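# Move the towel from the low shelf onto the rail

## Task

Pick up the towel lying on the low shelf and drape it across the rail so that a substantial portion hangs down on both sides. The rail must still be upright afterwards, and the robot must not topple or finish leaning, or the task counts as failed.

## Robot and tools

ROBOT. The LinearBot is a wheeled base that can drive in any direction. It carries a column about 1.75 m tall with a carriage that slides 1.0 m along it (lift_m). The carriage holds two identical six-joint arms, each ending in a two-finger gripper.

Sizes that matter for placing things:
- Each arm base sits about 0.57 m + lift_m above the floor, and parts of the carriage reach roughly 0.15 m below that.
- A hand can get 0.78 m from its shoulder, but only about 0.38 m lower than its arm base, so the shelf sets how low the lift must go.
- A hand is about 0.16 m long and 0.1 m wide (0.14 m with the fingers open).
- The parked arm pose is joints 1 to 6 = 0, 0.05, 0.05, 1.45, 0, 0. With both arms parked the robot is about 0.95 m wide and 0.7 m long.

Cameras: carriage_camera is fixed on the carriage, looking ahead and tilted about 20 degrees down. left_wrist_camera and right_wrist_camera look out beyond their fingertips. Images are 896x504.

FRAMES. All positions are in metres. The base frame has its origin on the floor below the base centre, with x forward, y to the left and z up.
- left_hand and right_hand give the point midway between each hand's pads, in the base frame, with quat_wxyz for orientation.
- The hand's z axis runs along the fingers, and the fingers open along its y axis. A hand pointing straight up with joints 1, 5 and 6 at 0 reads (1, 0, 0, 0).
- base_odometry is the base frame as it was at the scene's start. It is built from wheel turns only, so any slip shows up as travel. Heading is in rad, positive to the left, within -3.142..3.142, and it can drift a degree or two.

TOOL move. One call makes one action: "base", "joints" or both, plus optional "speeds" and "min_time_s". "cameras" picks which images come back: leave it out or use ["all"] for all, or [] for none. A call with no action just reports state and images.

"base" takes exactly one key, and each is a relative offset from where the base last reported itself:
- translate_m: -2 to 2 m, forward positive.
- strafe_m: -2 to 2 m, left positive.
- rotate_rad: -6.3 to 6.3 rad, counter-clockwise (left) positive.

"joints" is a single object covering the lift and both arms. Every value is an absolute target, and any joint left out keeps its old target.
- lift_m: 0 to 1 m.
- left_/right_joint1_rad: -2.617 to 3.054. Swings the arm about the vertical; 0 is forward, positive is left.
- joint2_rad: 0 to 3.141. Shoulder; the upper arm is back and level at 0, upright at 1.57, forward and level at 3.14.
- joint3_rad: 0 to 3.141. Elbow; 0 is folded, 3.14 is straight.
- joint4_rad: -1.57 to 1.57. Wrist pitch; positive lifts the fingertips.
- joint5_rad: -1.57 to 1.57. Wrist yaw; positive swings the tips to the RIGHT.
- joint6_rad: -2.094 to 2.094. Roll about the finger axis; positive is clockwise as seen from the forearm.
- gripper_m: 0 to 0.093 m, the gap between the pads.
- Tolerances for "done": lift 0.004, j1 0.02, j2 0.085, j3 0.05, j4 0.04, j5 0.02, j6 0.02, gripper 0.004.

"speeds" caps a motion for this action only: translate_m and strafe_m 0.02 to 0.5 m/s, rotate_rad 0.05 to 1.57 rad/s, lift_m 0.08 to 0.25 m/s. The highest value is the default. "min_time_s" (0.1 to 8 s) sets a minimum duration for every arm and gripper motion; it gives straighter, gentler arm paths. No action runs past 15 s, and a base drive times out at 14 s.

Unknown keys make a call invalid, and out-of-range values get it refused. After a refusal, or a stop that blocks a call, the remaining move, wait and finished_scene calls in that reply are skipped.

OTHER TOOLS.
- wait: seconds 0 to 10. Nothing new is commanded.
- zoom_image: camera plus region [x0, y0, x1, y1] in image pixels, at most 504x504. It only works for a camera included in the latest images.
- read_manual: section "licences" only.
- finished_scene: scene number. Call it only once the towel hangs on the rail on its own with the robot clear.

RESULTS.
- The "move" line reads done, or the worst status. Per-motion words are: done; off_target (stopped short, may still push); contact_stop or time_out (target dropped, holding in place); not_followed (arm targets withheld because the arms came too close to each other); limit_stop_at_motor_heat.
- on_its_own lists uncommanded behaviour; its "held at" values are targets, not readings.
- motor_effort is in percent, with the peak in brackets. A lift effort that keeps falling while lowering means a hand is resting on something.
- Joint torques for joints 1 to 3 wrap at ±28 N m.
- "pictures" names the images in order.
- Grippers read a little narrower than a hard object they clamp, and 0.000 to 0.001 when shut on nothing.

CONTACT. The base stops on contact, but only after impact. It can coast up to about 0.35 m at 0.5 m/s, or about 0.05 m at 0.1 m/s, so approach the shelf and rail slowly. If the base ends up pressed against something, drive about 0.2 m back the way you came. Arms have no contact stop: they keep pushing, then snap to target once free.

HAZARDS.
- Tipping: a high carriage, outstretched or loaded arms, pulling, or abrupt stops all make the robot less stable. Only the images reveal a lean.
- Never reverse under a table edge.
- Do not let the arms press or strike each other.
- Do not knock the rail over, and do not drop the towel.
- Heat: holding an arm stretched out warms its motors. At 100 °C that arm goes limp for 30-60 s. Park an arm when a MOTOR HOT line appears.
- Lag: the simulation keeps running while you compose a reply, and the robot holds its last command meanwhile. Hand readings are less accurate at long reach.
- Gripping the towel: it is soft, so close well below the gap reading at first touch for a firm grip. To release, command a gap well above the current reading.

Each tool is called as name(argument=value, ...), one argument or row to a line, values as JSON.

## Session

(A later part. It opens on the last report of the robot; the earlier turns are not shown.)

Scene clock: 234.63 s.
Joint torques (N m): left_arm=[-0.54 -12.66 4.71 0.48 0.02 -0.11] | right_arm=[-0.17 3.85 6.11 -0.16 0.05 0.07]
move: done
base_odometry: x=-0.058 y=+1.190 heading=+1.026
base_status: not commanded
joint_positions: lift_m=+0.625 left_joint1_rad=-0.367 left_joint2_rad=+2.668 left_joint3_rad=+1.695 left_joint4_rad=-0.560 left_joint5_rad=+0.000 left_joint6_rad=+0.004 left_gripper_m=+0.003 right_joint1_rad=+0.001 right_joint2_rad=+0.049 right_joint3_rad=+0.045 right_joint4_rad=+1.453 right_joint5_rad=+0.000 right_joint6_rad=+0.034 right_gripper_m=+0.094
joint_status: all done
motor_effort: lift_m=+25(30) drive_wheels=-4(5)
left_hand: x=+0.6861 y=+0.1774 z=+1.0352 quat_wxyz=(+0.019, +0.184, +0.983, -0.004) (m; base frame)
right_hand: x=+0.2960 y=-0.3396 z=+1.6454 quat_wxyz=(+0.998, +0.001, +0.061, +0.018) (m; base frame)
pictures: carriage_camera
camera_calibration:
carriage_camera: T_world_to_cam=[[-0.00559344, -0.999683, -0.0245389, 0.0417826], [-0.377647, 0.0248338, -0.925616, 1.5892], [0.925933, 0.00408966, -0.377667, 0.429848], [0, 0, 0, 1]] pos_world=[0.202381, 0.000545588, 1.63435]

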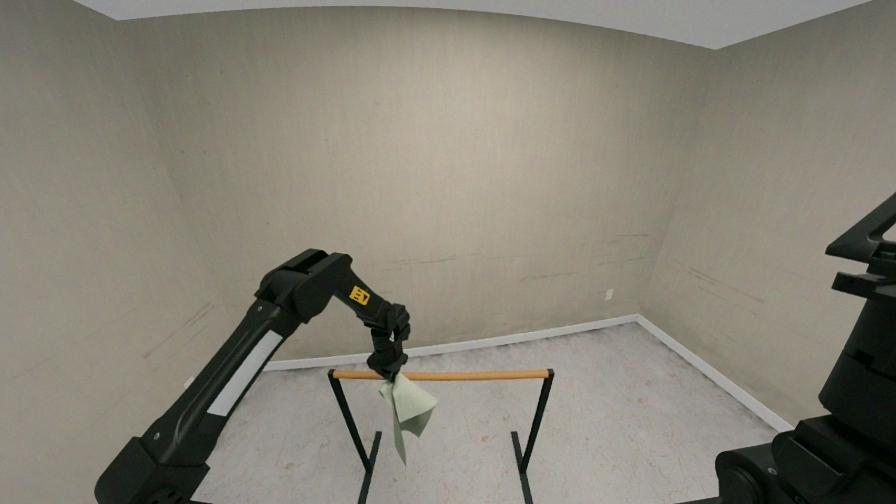

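move(
  joints={"lift_m": 0.55},
  speeds={"lift_m": 0.15},
  cameras=[],
)

move(
  base={"translate_m": 0.31},
  speeds={"translate_m": 0.1},
  cameras=["carriage_camera", "left_wrist_camera"],
)

zoom_image(
  camera="carriage_camera",
  region=[310, 304, 510, 504],
)

Scene clock: 242.67 s.
Joint torques (N m): left_arm=[-0.54 -12.53 4.77 0.49 0.05 -0.12] | right_arm=[-0.18 3.79 6.09 -0.15 0.06 0.07]
move: done
base_odometry: x=-0.058 y=+1.190 heading=+1.026
base_status: not commanded
joint_positions: lift_m=+0.550 left_joint1_rad=-0.367 left_joint2_rad=+2.669 left_joint3_rad=+1.694 left_joint4_rad=-0.561 left_joint5_rad=+0.000 left_joint6_rad=+0.004 left_gripper_m=+0.003 right_joint1_rad=+0.001 right_joint2_rad=+0.049 right_joint3_rad=+0.045 right_joint4_rad=+1.453 right_joint5_rad=+0.000 right_joint6_rad=+0.034 right_gripper_m=+0.094
joint_status: all done
motor_effort: lift_m=+20(20) drive_wheels=+5(5)
left_hand: x=+0.6855 y=+0.1776 z=+0.9605 quat_wxyz=(+0.018, +0.184, +0.983, -0.003) (m; base frame)
right_hand: x=+0.2960 y=-0.3396 z=+1.5710 quat_wxyz=(+0.998, +0.001, +0.061, +0.018) (m; base frame)
pictures: none
No camera images: "cameras" was empty.

Scene clock: 246.57 s.
Joint torques (N m): left_arm=[-0.55 -12.62 4.72 0.5 0.04 -0.11] | right_arm=[-0.13 4.18 6.15 -0.16 0.08 0.06]
move: done
base_odometry: x=+0.103 y=+1.456 heading=+1.027
base_status: done
joint_positions: lift_m=+0.550 left_joint1_rad=-0.368 left_joint2_rad=+2.669 left_joint3_rad=+1.694 left_joint4_rad=-0.565 left_joint5_rad=+0.000 left_joint6_rad=+0.004 left_gripper_m=+0.003 right_joint1_rad=+0.001 right_joint2_rad=+0.049 right_joint3_rad=+0.045 right_joint4_rad=+1.454 right_joint5_rad=+0.000 right_joint6_rad=+0.034 right_gripper_m=+0.094
joint_status: not commanded
motor_effort: lift_m=+20(20) drive_wheels=+7(11)
left_hand: x=+0.6845 y=+0.1778 z=+0.9605 quat_wxyz=(+0.016, +0.185, +0.983, -0.003) (m; base frame)
right_hand: x=+0.2958 y=-0.3396 z=+1.5710 quat_wxyz=(+0.998, +0.001, +0.061, +0.018) (m; base frame)
pictures: carriage_camera, left_wrist_camera
camera_calibration:
carriage_camera: T_world_to_cam=[[-0.00559344, -0.999683, -0.0245389, 0.0399568], [-0.377647, 0.0248338, -0.925616, 1.52033], [0.925933, 0.00408966, -0.377667, 0.401748], [0, 0, 0, 1]] pos_world=[0.202381, 0.000545588, 1.55995]
left_wrist_camera: T_world_to_cam=[[-0.384393, -0.922949, 0.0201897, 0.408853], [-0.757674, 0.327903, 0.564278, -0.0775646], [-0.52742, 0.201607, -0.825338, 1.24142], [0, 0, 0, 1]] pos_world=[0.75314, 0.152505, 1.0601]

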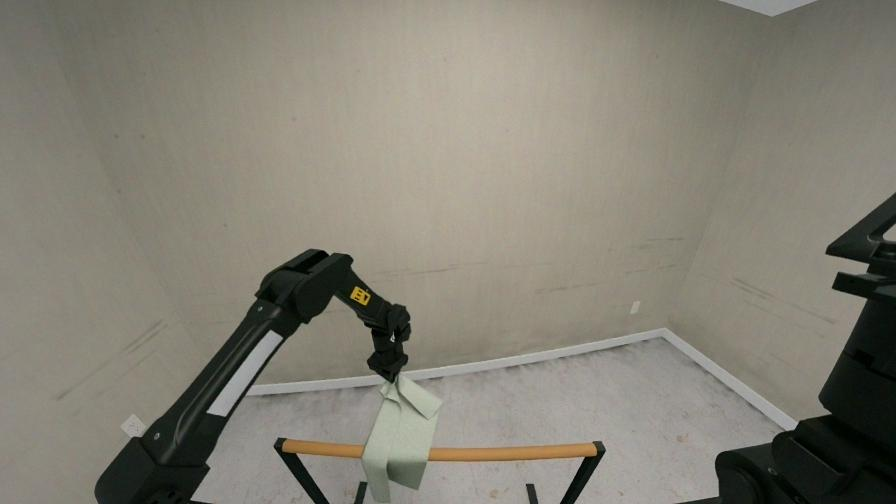

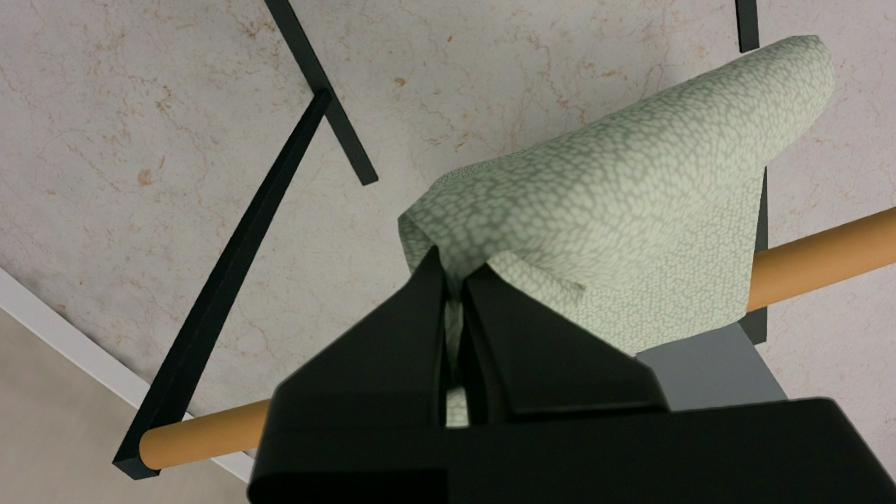

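Scaled by 2.520 from the camera's 896x504 image, which has a finer 1280x720 frame.

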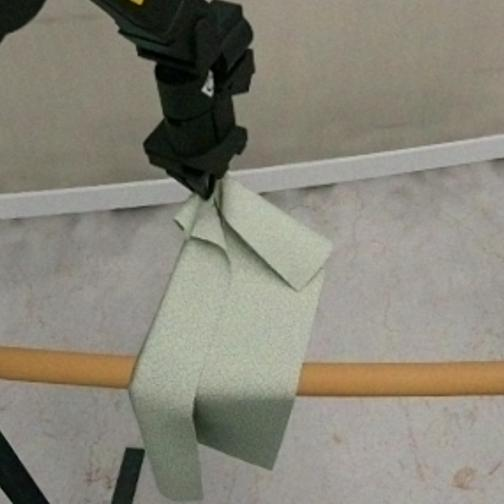

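move(
  joints={"lift_m": 0.4},
  speeds={"lift_m": 0.08},
  cameras=["carriage_camera", "left_wrist_camera"],
)

zoom_image(
  camera="carriage_camera",
  region=[310, 304, 510, 504],
)

Scene clock: 251.90 s.
Joint torques (N m): left_arm=[-0.66 -12.62 4.97 0.57 0.03 -0.13] | right_arm=[-0.14 3.78 6.13 -0.11 0.07 0.06]
move: done
base_odometry: x=+0.103 y=+1.456 heading=+1.027
base_status: not commanded
joint_positions: lift_m=+0.400 left_joint1_rad=-0.368 left_joint2_rad=+2.669 left_joint3_rad=+1.693 left_joint4_rad=-0.570 left_joint5_rad=+0.000 left_joint6_rad=+0.004 left_gripper_m=+0.003 right_joint1_rad=+0.001 right_joint2_rad=+0.049 right_joint3_rad=+0.045 right_joint4_rad=+1.454 right_joint5_rad=+0.000 right_joint6_rad=+0.034 right_gripper_m=+0.094
joint_status: all done
motor_effort: lift_m=+20(20) drive_wheels=+6(7)
left_hand: x=+0.6829 y=+0.1784 z=+0.8103 quat_wxyz=(+0.012, +0.185, +0.983, -0.003) (m; base frame)
right_hand: x=+0.2958 y=-0.3396 z=+1.4210 quat_wxyz=(+0.998, +0.001, +0.061, +0.018) (m; base frame)
pictures: carriage_camera, left_wrist_camera
camera_calibration:
carriage_camera: T_world_to_cam=[[-0.00559344, -0.999683, -0.0245389, 0.0362758], [-0.377647, 0.0248338, -0.925616, 1.38148], [0.925933, 0.00408966, -0.377667, 0.345095], [0, 0, 0, 1]] pos_world=[0.202381, 0.000545588, 1.40994]
left_wrist_camera: T_world_to_cam=[[-0.38427, -0.922996, 0.0203641, 0.411622], [-0.754243, 0.326581, 0.569615, -0.000666308], [-0.532403, 0.203527, -0.821659, 1.11656], [0, 0, 0, 1]] pos_world=[0.752133, 0.152892, 0.909431]

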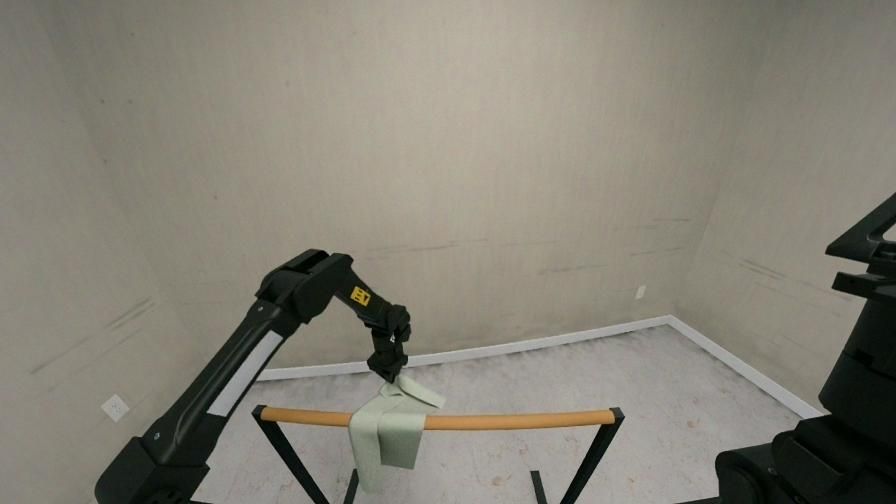

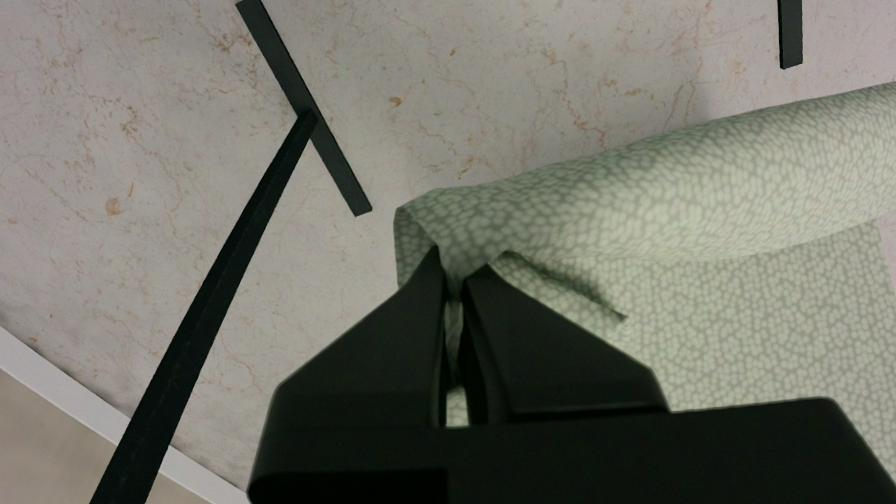

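Scaled by 2.520 from the camera's 896x504 image, which has a finer 1280x720 frame.

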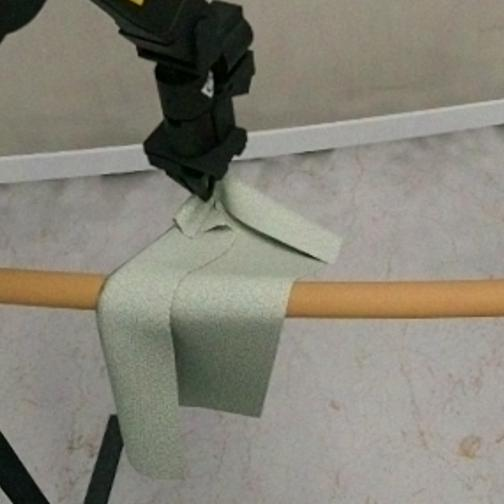

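move(
  joints={"lift_m": 0.33},
  speeds={"lift_m": 0.08},
  cameras=["carriage_camera"],
)

zoom_image(
  camera="carriage_camera",
  region=[310, 304, 510, 504],
)

Scene clock: 255.17 s.
Joint torques (N m): left_arm=[-0.55 -12.57 4.86 0.61 0.02 -0.12] | right_arm=[-0.2 3.84 6.19 -0.2 0.06 0.07]
move: done
base_odometry: x=+0.103 y=+1.456 heading=+1.027
base_status: not commanded
joint_positions: lift_m=+0.330 left_joint1_rad=-0.368 left_joint2_rad=+2.669 left_joint3_rad=+1.693 left_joint4_rad=-0.574 left_joint5_rad=+0.000 left_joint6_rad=+0.004 left_gripper_m=+0.003 right_joint1_rad=+0.001 right_joint2_rad=+0.049 right_joint3_rad=+0.045 right_joint4_rad=+1.454 right_joint5_rad=+0.000 right_joint6_rad=+0.034 right_gripper_m=+0.094
joint_status: all done
motor_effort: lift_m=+20(20) drive_wheels=+6(7)
left_hand: x=+0.6821 y=+0.1788 z=+0.7403 quat_wxyz=(+0.011, +0.185, +0.983, -0.002) (m; base frame)
right_hand: x=+0.2958 y=-0.3396 z=+1.3510 quat_wxyz=(+0.998, +0.001, +0.061, +0.018) (m; base frame)
pictures: carriage_camera
camera_calibration:
carriage_camera: T_world_to_cam=[[-0.00559344, -0.999683, -0.0245389, 0.0345583], [-0.377647, 0.0248338, -0.925616, 1.31669], [0.925933, 0.00408966, -0.377667, 0.318661], [0, 0, 0, 1]] pos_world=[0.202381, 0.000545588, 1.33995]

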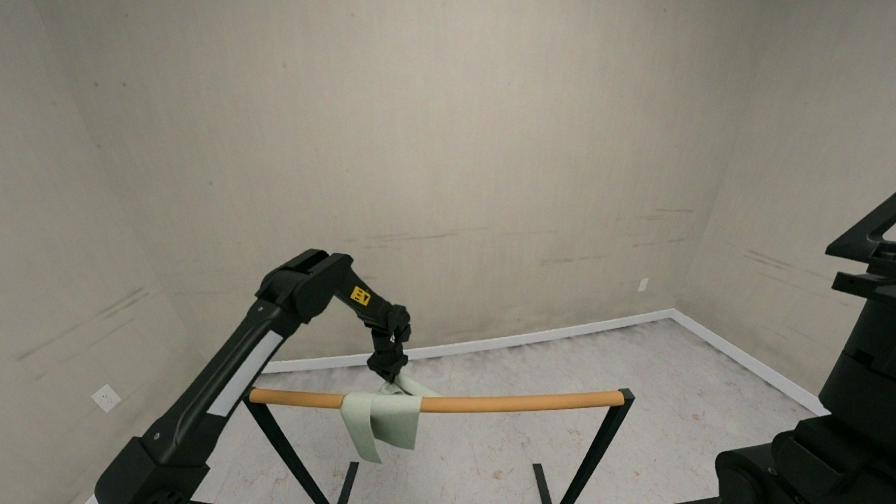

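Scaled by 2.520 from the camera's 896x504 image, which has a finer 1280x720 frame.

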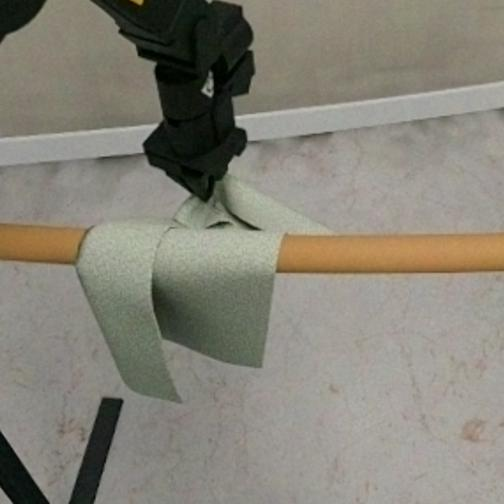

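move(
  cameras=["carriage_camera"],
)

zoom_image(
  camera="carriage_camera",
  region=[310, 304, 510, 504],
)

Scene clock: 260.03 s.
Joint torques (N m): left_arm=[-0.51 -12.62 4.88 0.59 0.03 -0.11] | right_arm=[-0.2 3.9 6.17 -0.16 0.06 0.07]
base_odometry: x=+0.103 y=+1.456 heading=+1.027
base_status: not commanded
joint_positions: lift_m=+0.330 left_joint1_rad=-0.368 left_joint2_rad=+2.669 left_joint3_rad=+1.693 left_joint4_rad=-0.574 left_joint5_rad=+0.000 left_joint6_rad=+0.004 left_gripper_m=+0.003 right_joint1_rad=+0.001 right_joint2_rad=+0.049 right_joint3_rad=+0.045 right_joint4_rad=+1.454 right_joint5_rad=+0.000 right_joint6_rad=+0.034 right_gripper_m=+0.094
joint_status: all done
motor_effort: lift_m=+20(20) drive_wheels=+6(7)
left_hand: x=+0.6821 y=+0.1788 z=+0.7403 quat_wxyz=(+0.011, +0.185, +0.983, -0.002) (m; base frame)
right_hand: x=+0.2958 y=-0.3396 z=+1.3510 quat_wxyz=(+0.998, +0.001, +0.061, +0.018) (m; base frame)
pictures: carriage_camera
camera_calibration:
carriage_camera: T_world_to_cam=[[-0.00559344, -0.999683, -0.0245389, 0.0345583], [-0.377647, 0.0248338, -0.925616, 1.31669], [0.925933, 0.00408966, -0.377667, 0.318661], [0, 0, 0, 1]] pos_world=[0.202381, 0.000545588, 1.33995]

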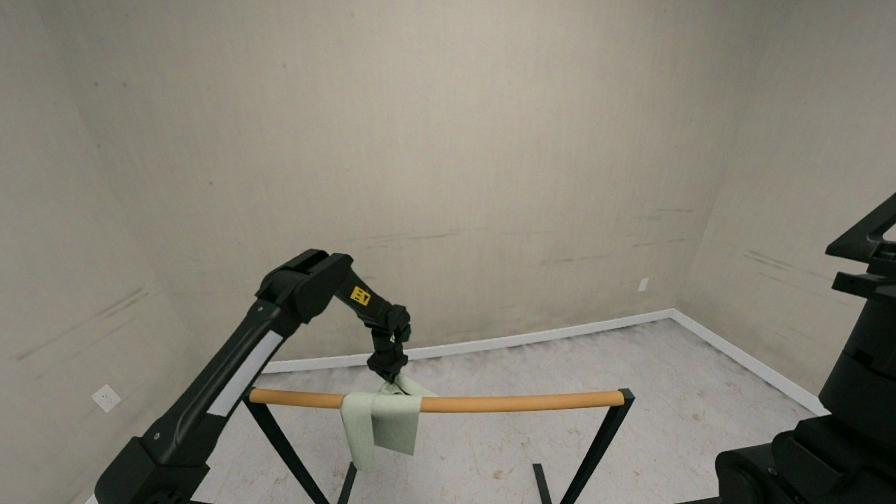

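Scaled by 2.520 from the camera's 896x504 image, which has a finer 1280x720 frame.

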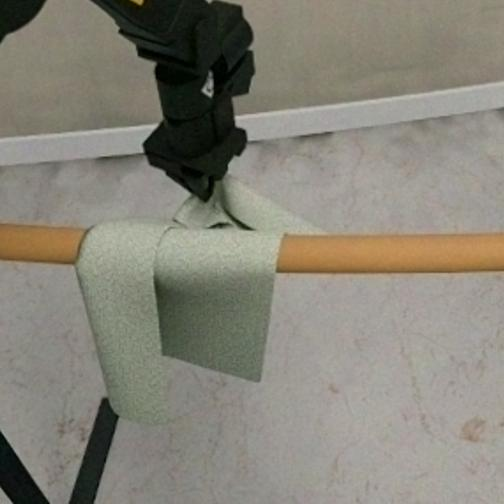

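move(
  joints={"left_gripper_m": 0.06},
  min_time_s=2,
  cameras=["carriage_camera", "left_wrist_camera"],
)

zoom_image(
  camera="carriage_camera",
  region=[310, 304, 510, 504],
)

Scene clock: 265.80 s.
Joint torques (N m): left_arm=[-0.59 -12.51 4.83 0.59 0.02 -0.1] | right_arm=[-0.16 3.96 6.17 -0.16 0.06 0.07]
move: done
base_odometry: x=+0.103 y=+1.456 heading=+1.027
base_status: not commanded
joint_positions: lift_m=+0.330 left_joint1_rad=-0.368 left_joint2_rad=+2.669 left_joint3_rad=+1.693 left_joint4_rad=-0.574 left_joint5_rad=+0.000 left_joint6_rad=+0.004 left_gripper_m=+0.060 right_joint1_rad=+0.001 right_joint2_rad=+0.049 right_joint3_rad=+0.045 right_joint4_rad=+1.454 right_joint5_rad=+0.000 right_joint6_rad=+0.034 right_gripper_m=+0.094
joint_status: all done
motor_effort: lift_m=+20(20) drive_wheels=+6(7)
left_hand: x=+0.6821 y=+0.1788 z=+0.7403 quat_wxyz=(+0.011, +0.185, +0.983, -0.002) (m; base frame)
right_hand: x=+0.2958 y=-0.3396 z=+1.3510 quat_wxyz=(+0.998, +0.001, +0.061, +0.018) (m; base frame)
pictures: carriage_camera, left_wrist_camera
camera_calibration:
carriage_camera: T_world_to_cam=[[-0.00559344, -0.999683, -0.0245389, 0.0345583], [-0.377647, 0.0248338, -0.925616, 1.31669], [0.925933, 0.00408966, -0.377667, 0.318661], [0, 0, 0, 1]] pos_world=[0.202381, 0.000545588, 1.33995]
left_wrist_camera: T_world_to_cam=[[-0.384198, -0.923024, 0.0204663, 0.412902], [-0.75221, 0.325798, 0.572744, 0.0348826], [-0.535324, 0.204652, -0.819479, 1.05868], [0, 0, 0, 1]] pos_world=[0.751611, 0.153094, 0.839134]

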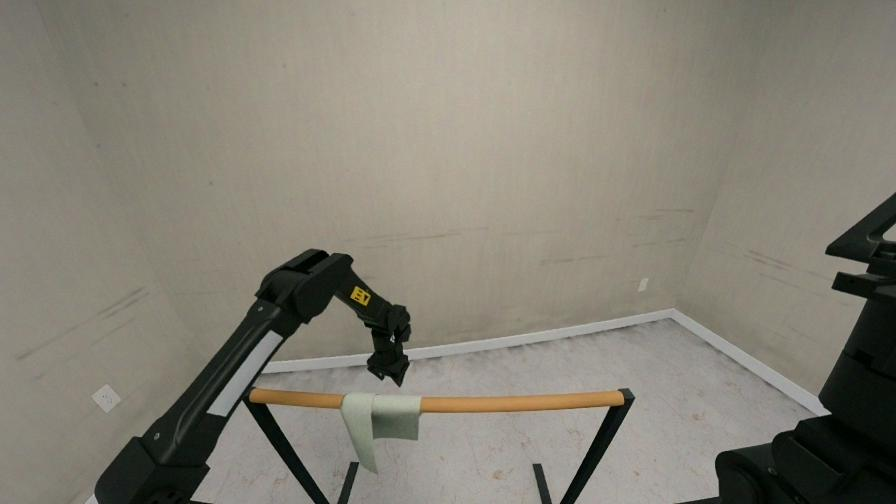

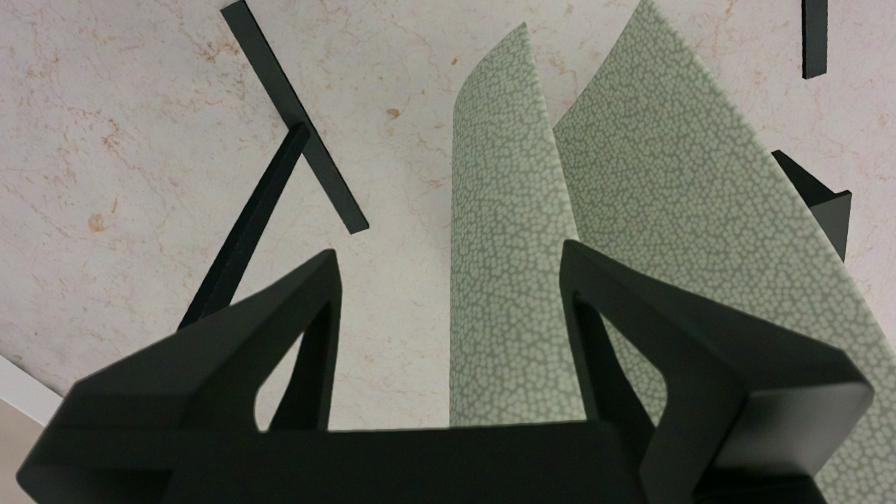

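Scaled by 2.520 from the camera's 896x504 image, which has a finer 1280x720 frame.

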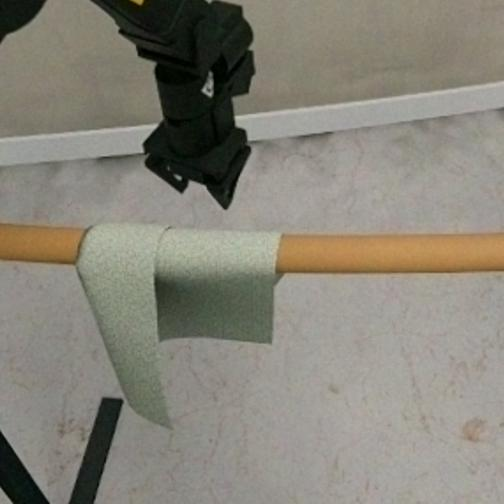

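move(
  joints={"lift_m": 0.62},
  speeds={"lift_m": 0.15},
  cameras=["carriage_camera", "left_wrist_camera"],
)

zoom_image(
  camera="carriage_camera",
  region=[310, 304, 510, 504],
)

Scene clock: 270.60 s.
Joint torques (N m): left_arm=[-0.55 -12.74 4.92 0.58 0.03 -0.12] | right_arm=[-0.14 3.64 6.22 -0.2 0.05 0.07]
move: done
base_odometry: x=+0.103 y=+1.456 heading=+1.027
base_status: not commanded
joint_positions: lift_m=+0.620 left_joint1_rad=-0.368 left_joint2_rad=+2.670 left_joint3_rad=+1.693 left_joint4_rad=-0.573 left_joint5_rad=+0.000 left_joint6_rad=+0.004 left_gripper_m=+0.060 right_joint1_rad=+0.001 right_joint2_rad=+0.049 right_joint3_rad=+0.045 right_joint4_rad=+1.454 right_joint5_rad=+0.000 right_joint6_rad=+0.034 right_gripper_m=+0.094
joint_status: all done
motor_effort: lift_m=+25(30) drive_wheels=+6(7)
left_hand: x=+0.6819 y=+0.1788 z=+1.0291 quat_wxyz=(+0.011, +0.185, +0.983, -0.002) (m; base frame)
right_hand: x=+0.2958 y=-0.3396 z=+1.6404 quat_wxyz=(+0.998, +0.001, +0.061, +0.018) (m; base frame)
pictures: carriage_camera, left_wrist_camera
camera_calibration:
carriage_camera: T_world_to_cam=[[-0.00559344, -0.999683, -0.0245389, 0.0416602], [-0.377647, 0.0248338, -0.925616, 1.58458], [0.925933, 0.00408966, -0.377667, 0.427964], [0, 0, 0, 1]] pos_world=[0.202381, 0.000545588, 1.62936]
left_wrist_camera: T_world_to_cam=[[-0.384198, -0.923024, 0.0204663, 0.406987], [-0.75221, 0.325798, 0.572744, -0.13066], [-0.535324, 0.204652, -0.819479, 1.29532], [0, 0, 0, 1]] pos_world=[0.751498, 0.153137, 1.12799]

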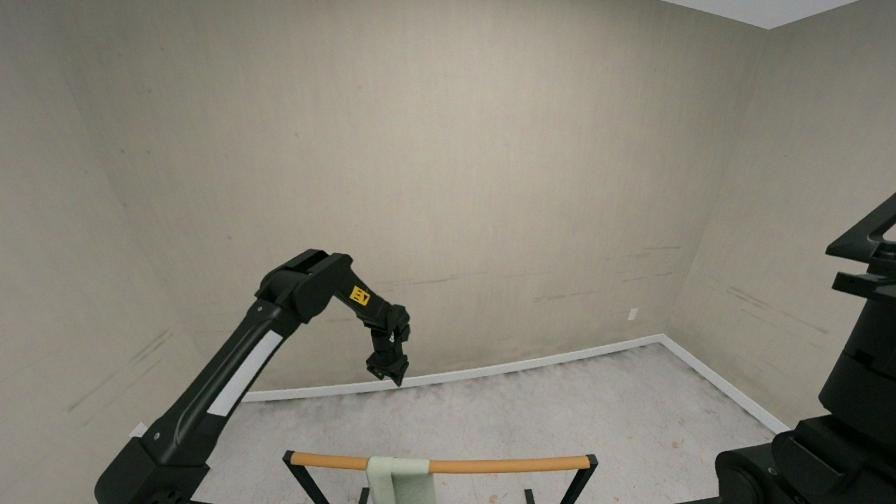

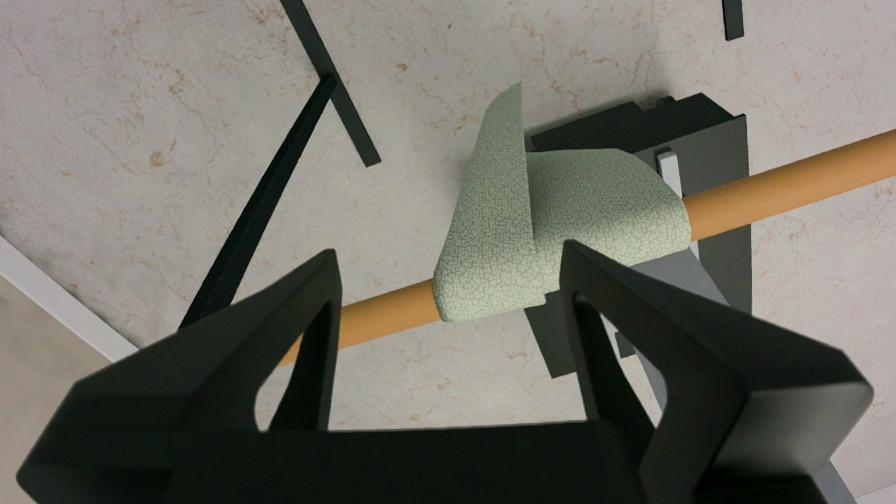

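Scaled by 2.520 from the camera's 896x504 image, which has a finer 1280x720 frame.

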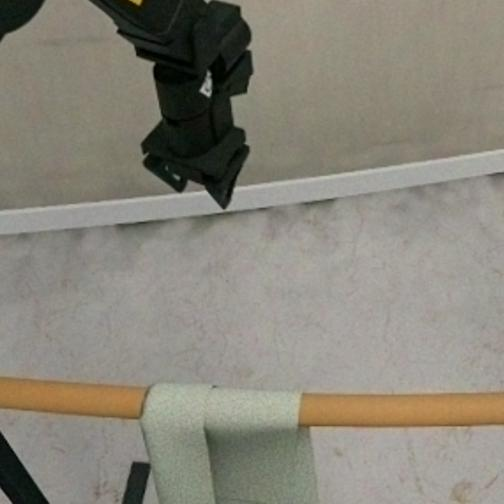

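move(
  base={"translate_m": -0.6},
  speeds={"translate_m": 0.25},
  cameras=["carriage_camera"],
)

move(
  joints={"lift_m": 0.2, "left_joint1_rad": 0, "left_joint2_rad": 0.05, "left_joint3_rad": 0.05, "left_joint4_rad": 1.45},
  min_time_s=3,
  cameras=["carriage_camera"],
)

zoom_image(
  camera="carriage_camera",
  region=[330, 204, 530, 404],
)

Scene clock: 277.50 s.
Joint torques (N m): left_arm=[-0.54 -12.71 4.88 0.56 0.02 -0.13] | right_arm=[-0.2 3.93 6.22 -0.16 0.06 0.05]
move: done
base_odometry: x=-0.207 y=+0.942 heading=+1.028
base_status: done
joint_positions: lift_m=+0.620 left_joint1_rad=-0.368 left_joint2_rad=+2.670 left_joint3_rad=+1.693 left_joint4_rad=-0.567 left_joint5_rad=+0.000 left_joint6_rad=+0.004 left_gripper_m=+0.060 right_joint1_rad=+0.001 right_joint2_rad=+0.049 right_joint3_rad=+0.045 right_joint4_rad=+1.453 right_joint5_rad=+0.000 right_joint6_rad=+0.034 right_gripper_m=+0.094
joint_status: not commanded
motor_effort: lift_m=+25(25) drive_wheels=-6(14)
left_hand: x=+0.6832 y=+0.1784 z=+1.0291 quat_wxyz=(+0.013, +0.185, +0.983, -0.002) (m; base frame)
right_hand: x=+0.2959 y=-0.3396 z=+1.6404 quat_wxyz=(+0.998, +0.001, +0.061, +0.018) (m; base frame)
pictures: carriage_camera
camera_calibration:
carriage_camera: T_world_to_cam=[[-0.00559344, -0.999683, -0.0245389, 0.0416602], [-0.377647, 0.0248338, -0.925616, 1.58458], [0.925933, 0.00408966, -0.377667, 0.427964], [0, 0, 0, 1]] pos_world=[0.202381, 0.000545588, 1.62936]

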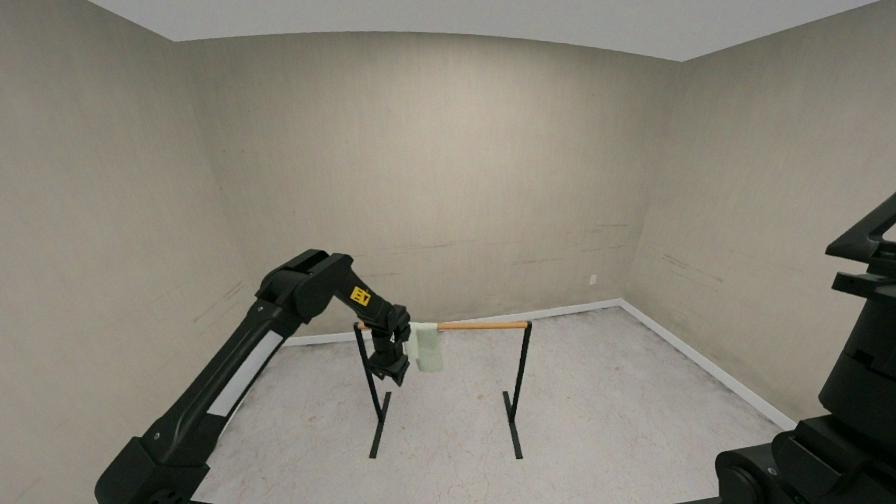

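Scene clock: 280.83 s.
Joint torques (N m): left_arm=[0.24 2.85 4.79 0.09 0.04 -0.1] | right_arm=[-0.14 3.97 6.2 -0.15 0.06 0.06]
move: done
base_odometry: x=-0.207 y=+0.942 heading=+1.028
base_status: not commanded
joint_positions: lift_m=+0.200 left_joint1_rad=-0.006 left_joint2_rad=+0.064 left_joint3_rad=+0.068 left_joint4_rad=+1.430 left_joint5_rad=+0.000 left_joint6_rad=+0.004 left_gripper_m=+0.060 right_joint1_rad=+0.001 right_joint2_rad=+0.049 right_joint3_rad=+0.045 right_joint4_rad=+1.453 right_joint5_rad=+0.000 right_joint6_rad=+0.034 right_gripper_m=+0.094
joint_status: all done
motor_effort: lift_m=+20(21) drive_wheels=-5(7)
left_hand: x=+0.2996 y=+0.3394 z=+1.2263 quat_wxyz=(+0.998, +0.000, +0.069, -0.001) (m; base frame)
right_hand: x=+0.2959 y=-0.3396 z=+1.2209 quat_wxyz=(+0.998, +0.001, +0.061, +0.018) (m; base frame)
pictures: carriage_camera
camera_calibration:
carriage_camera: T_world_to_cam=[[-0.00559344, -0.999683, -0.0245389, 0.0313672], [-0.377647, 0.0248338, -0.925616, 1.19633], [0.925933, 0.00408966, -0.377667, 0.26955], [0, 0, 0, 1]] pos_world=[0.202381, 0.000545588, 1.20991]

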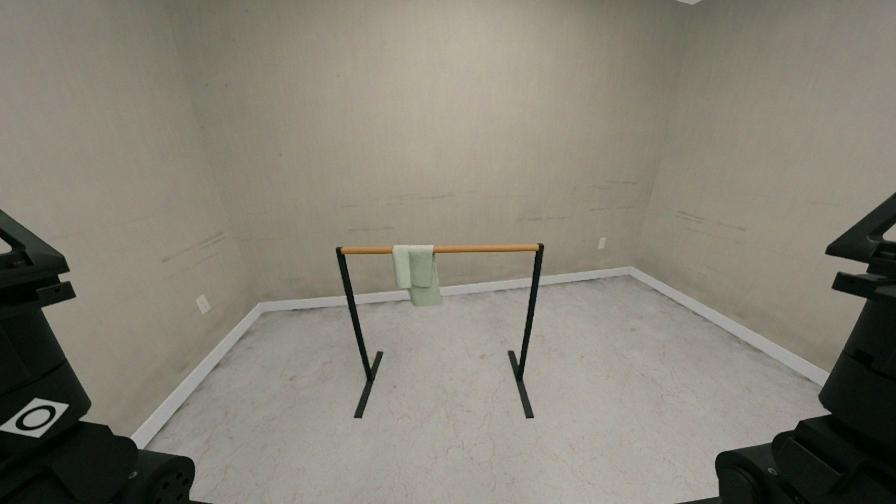

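Scaled by 2.520 from the camera's 896x504 image, which has a finer 1280x720 frame.

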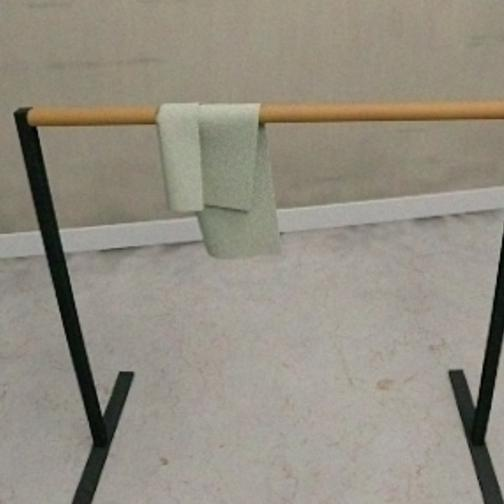

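finished_scene(
  scene=1,
)

The scene is finished.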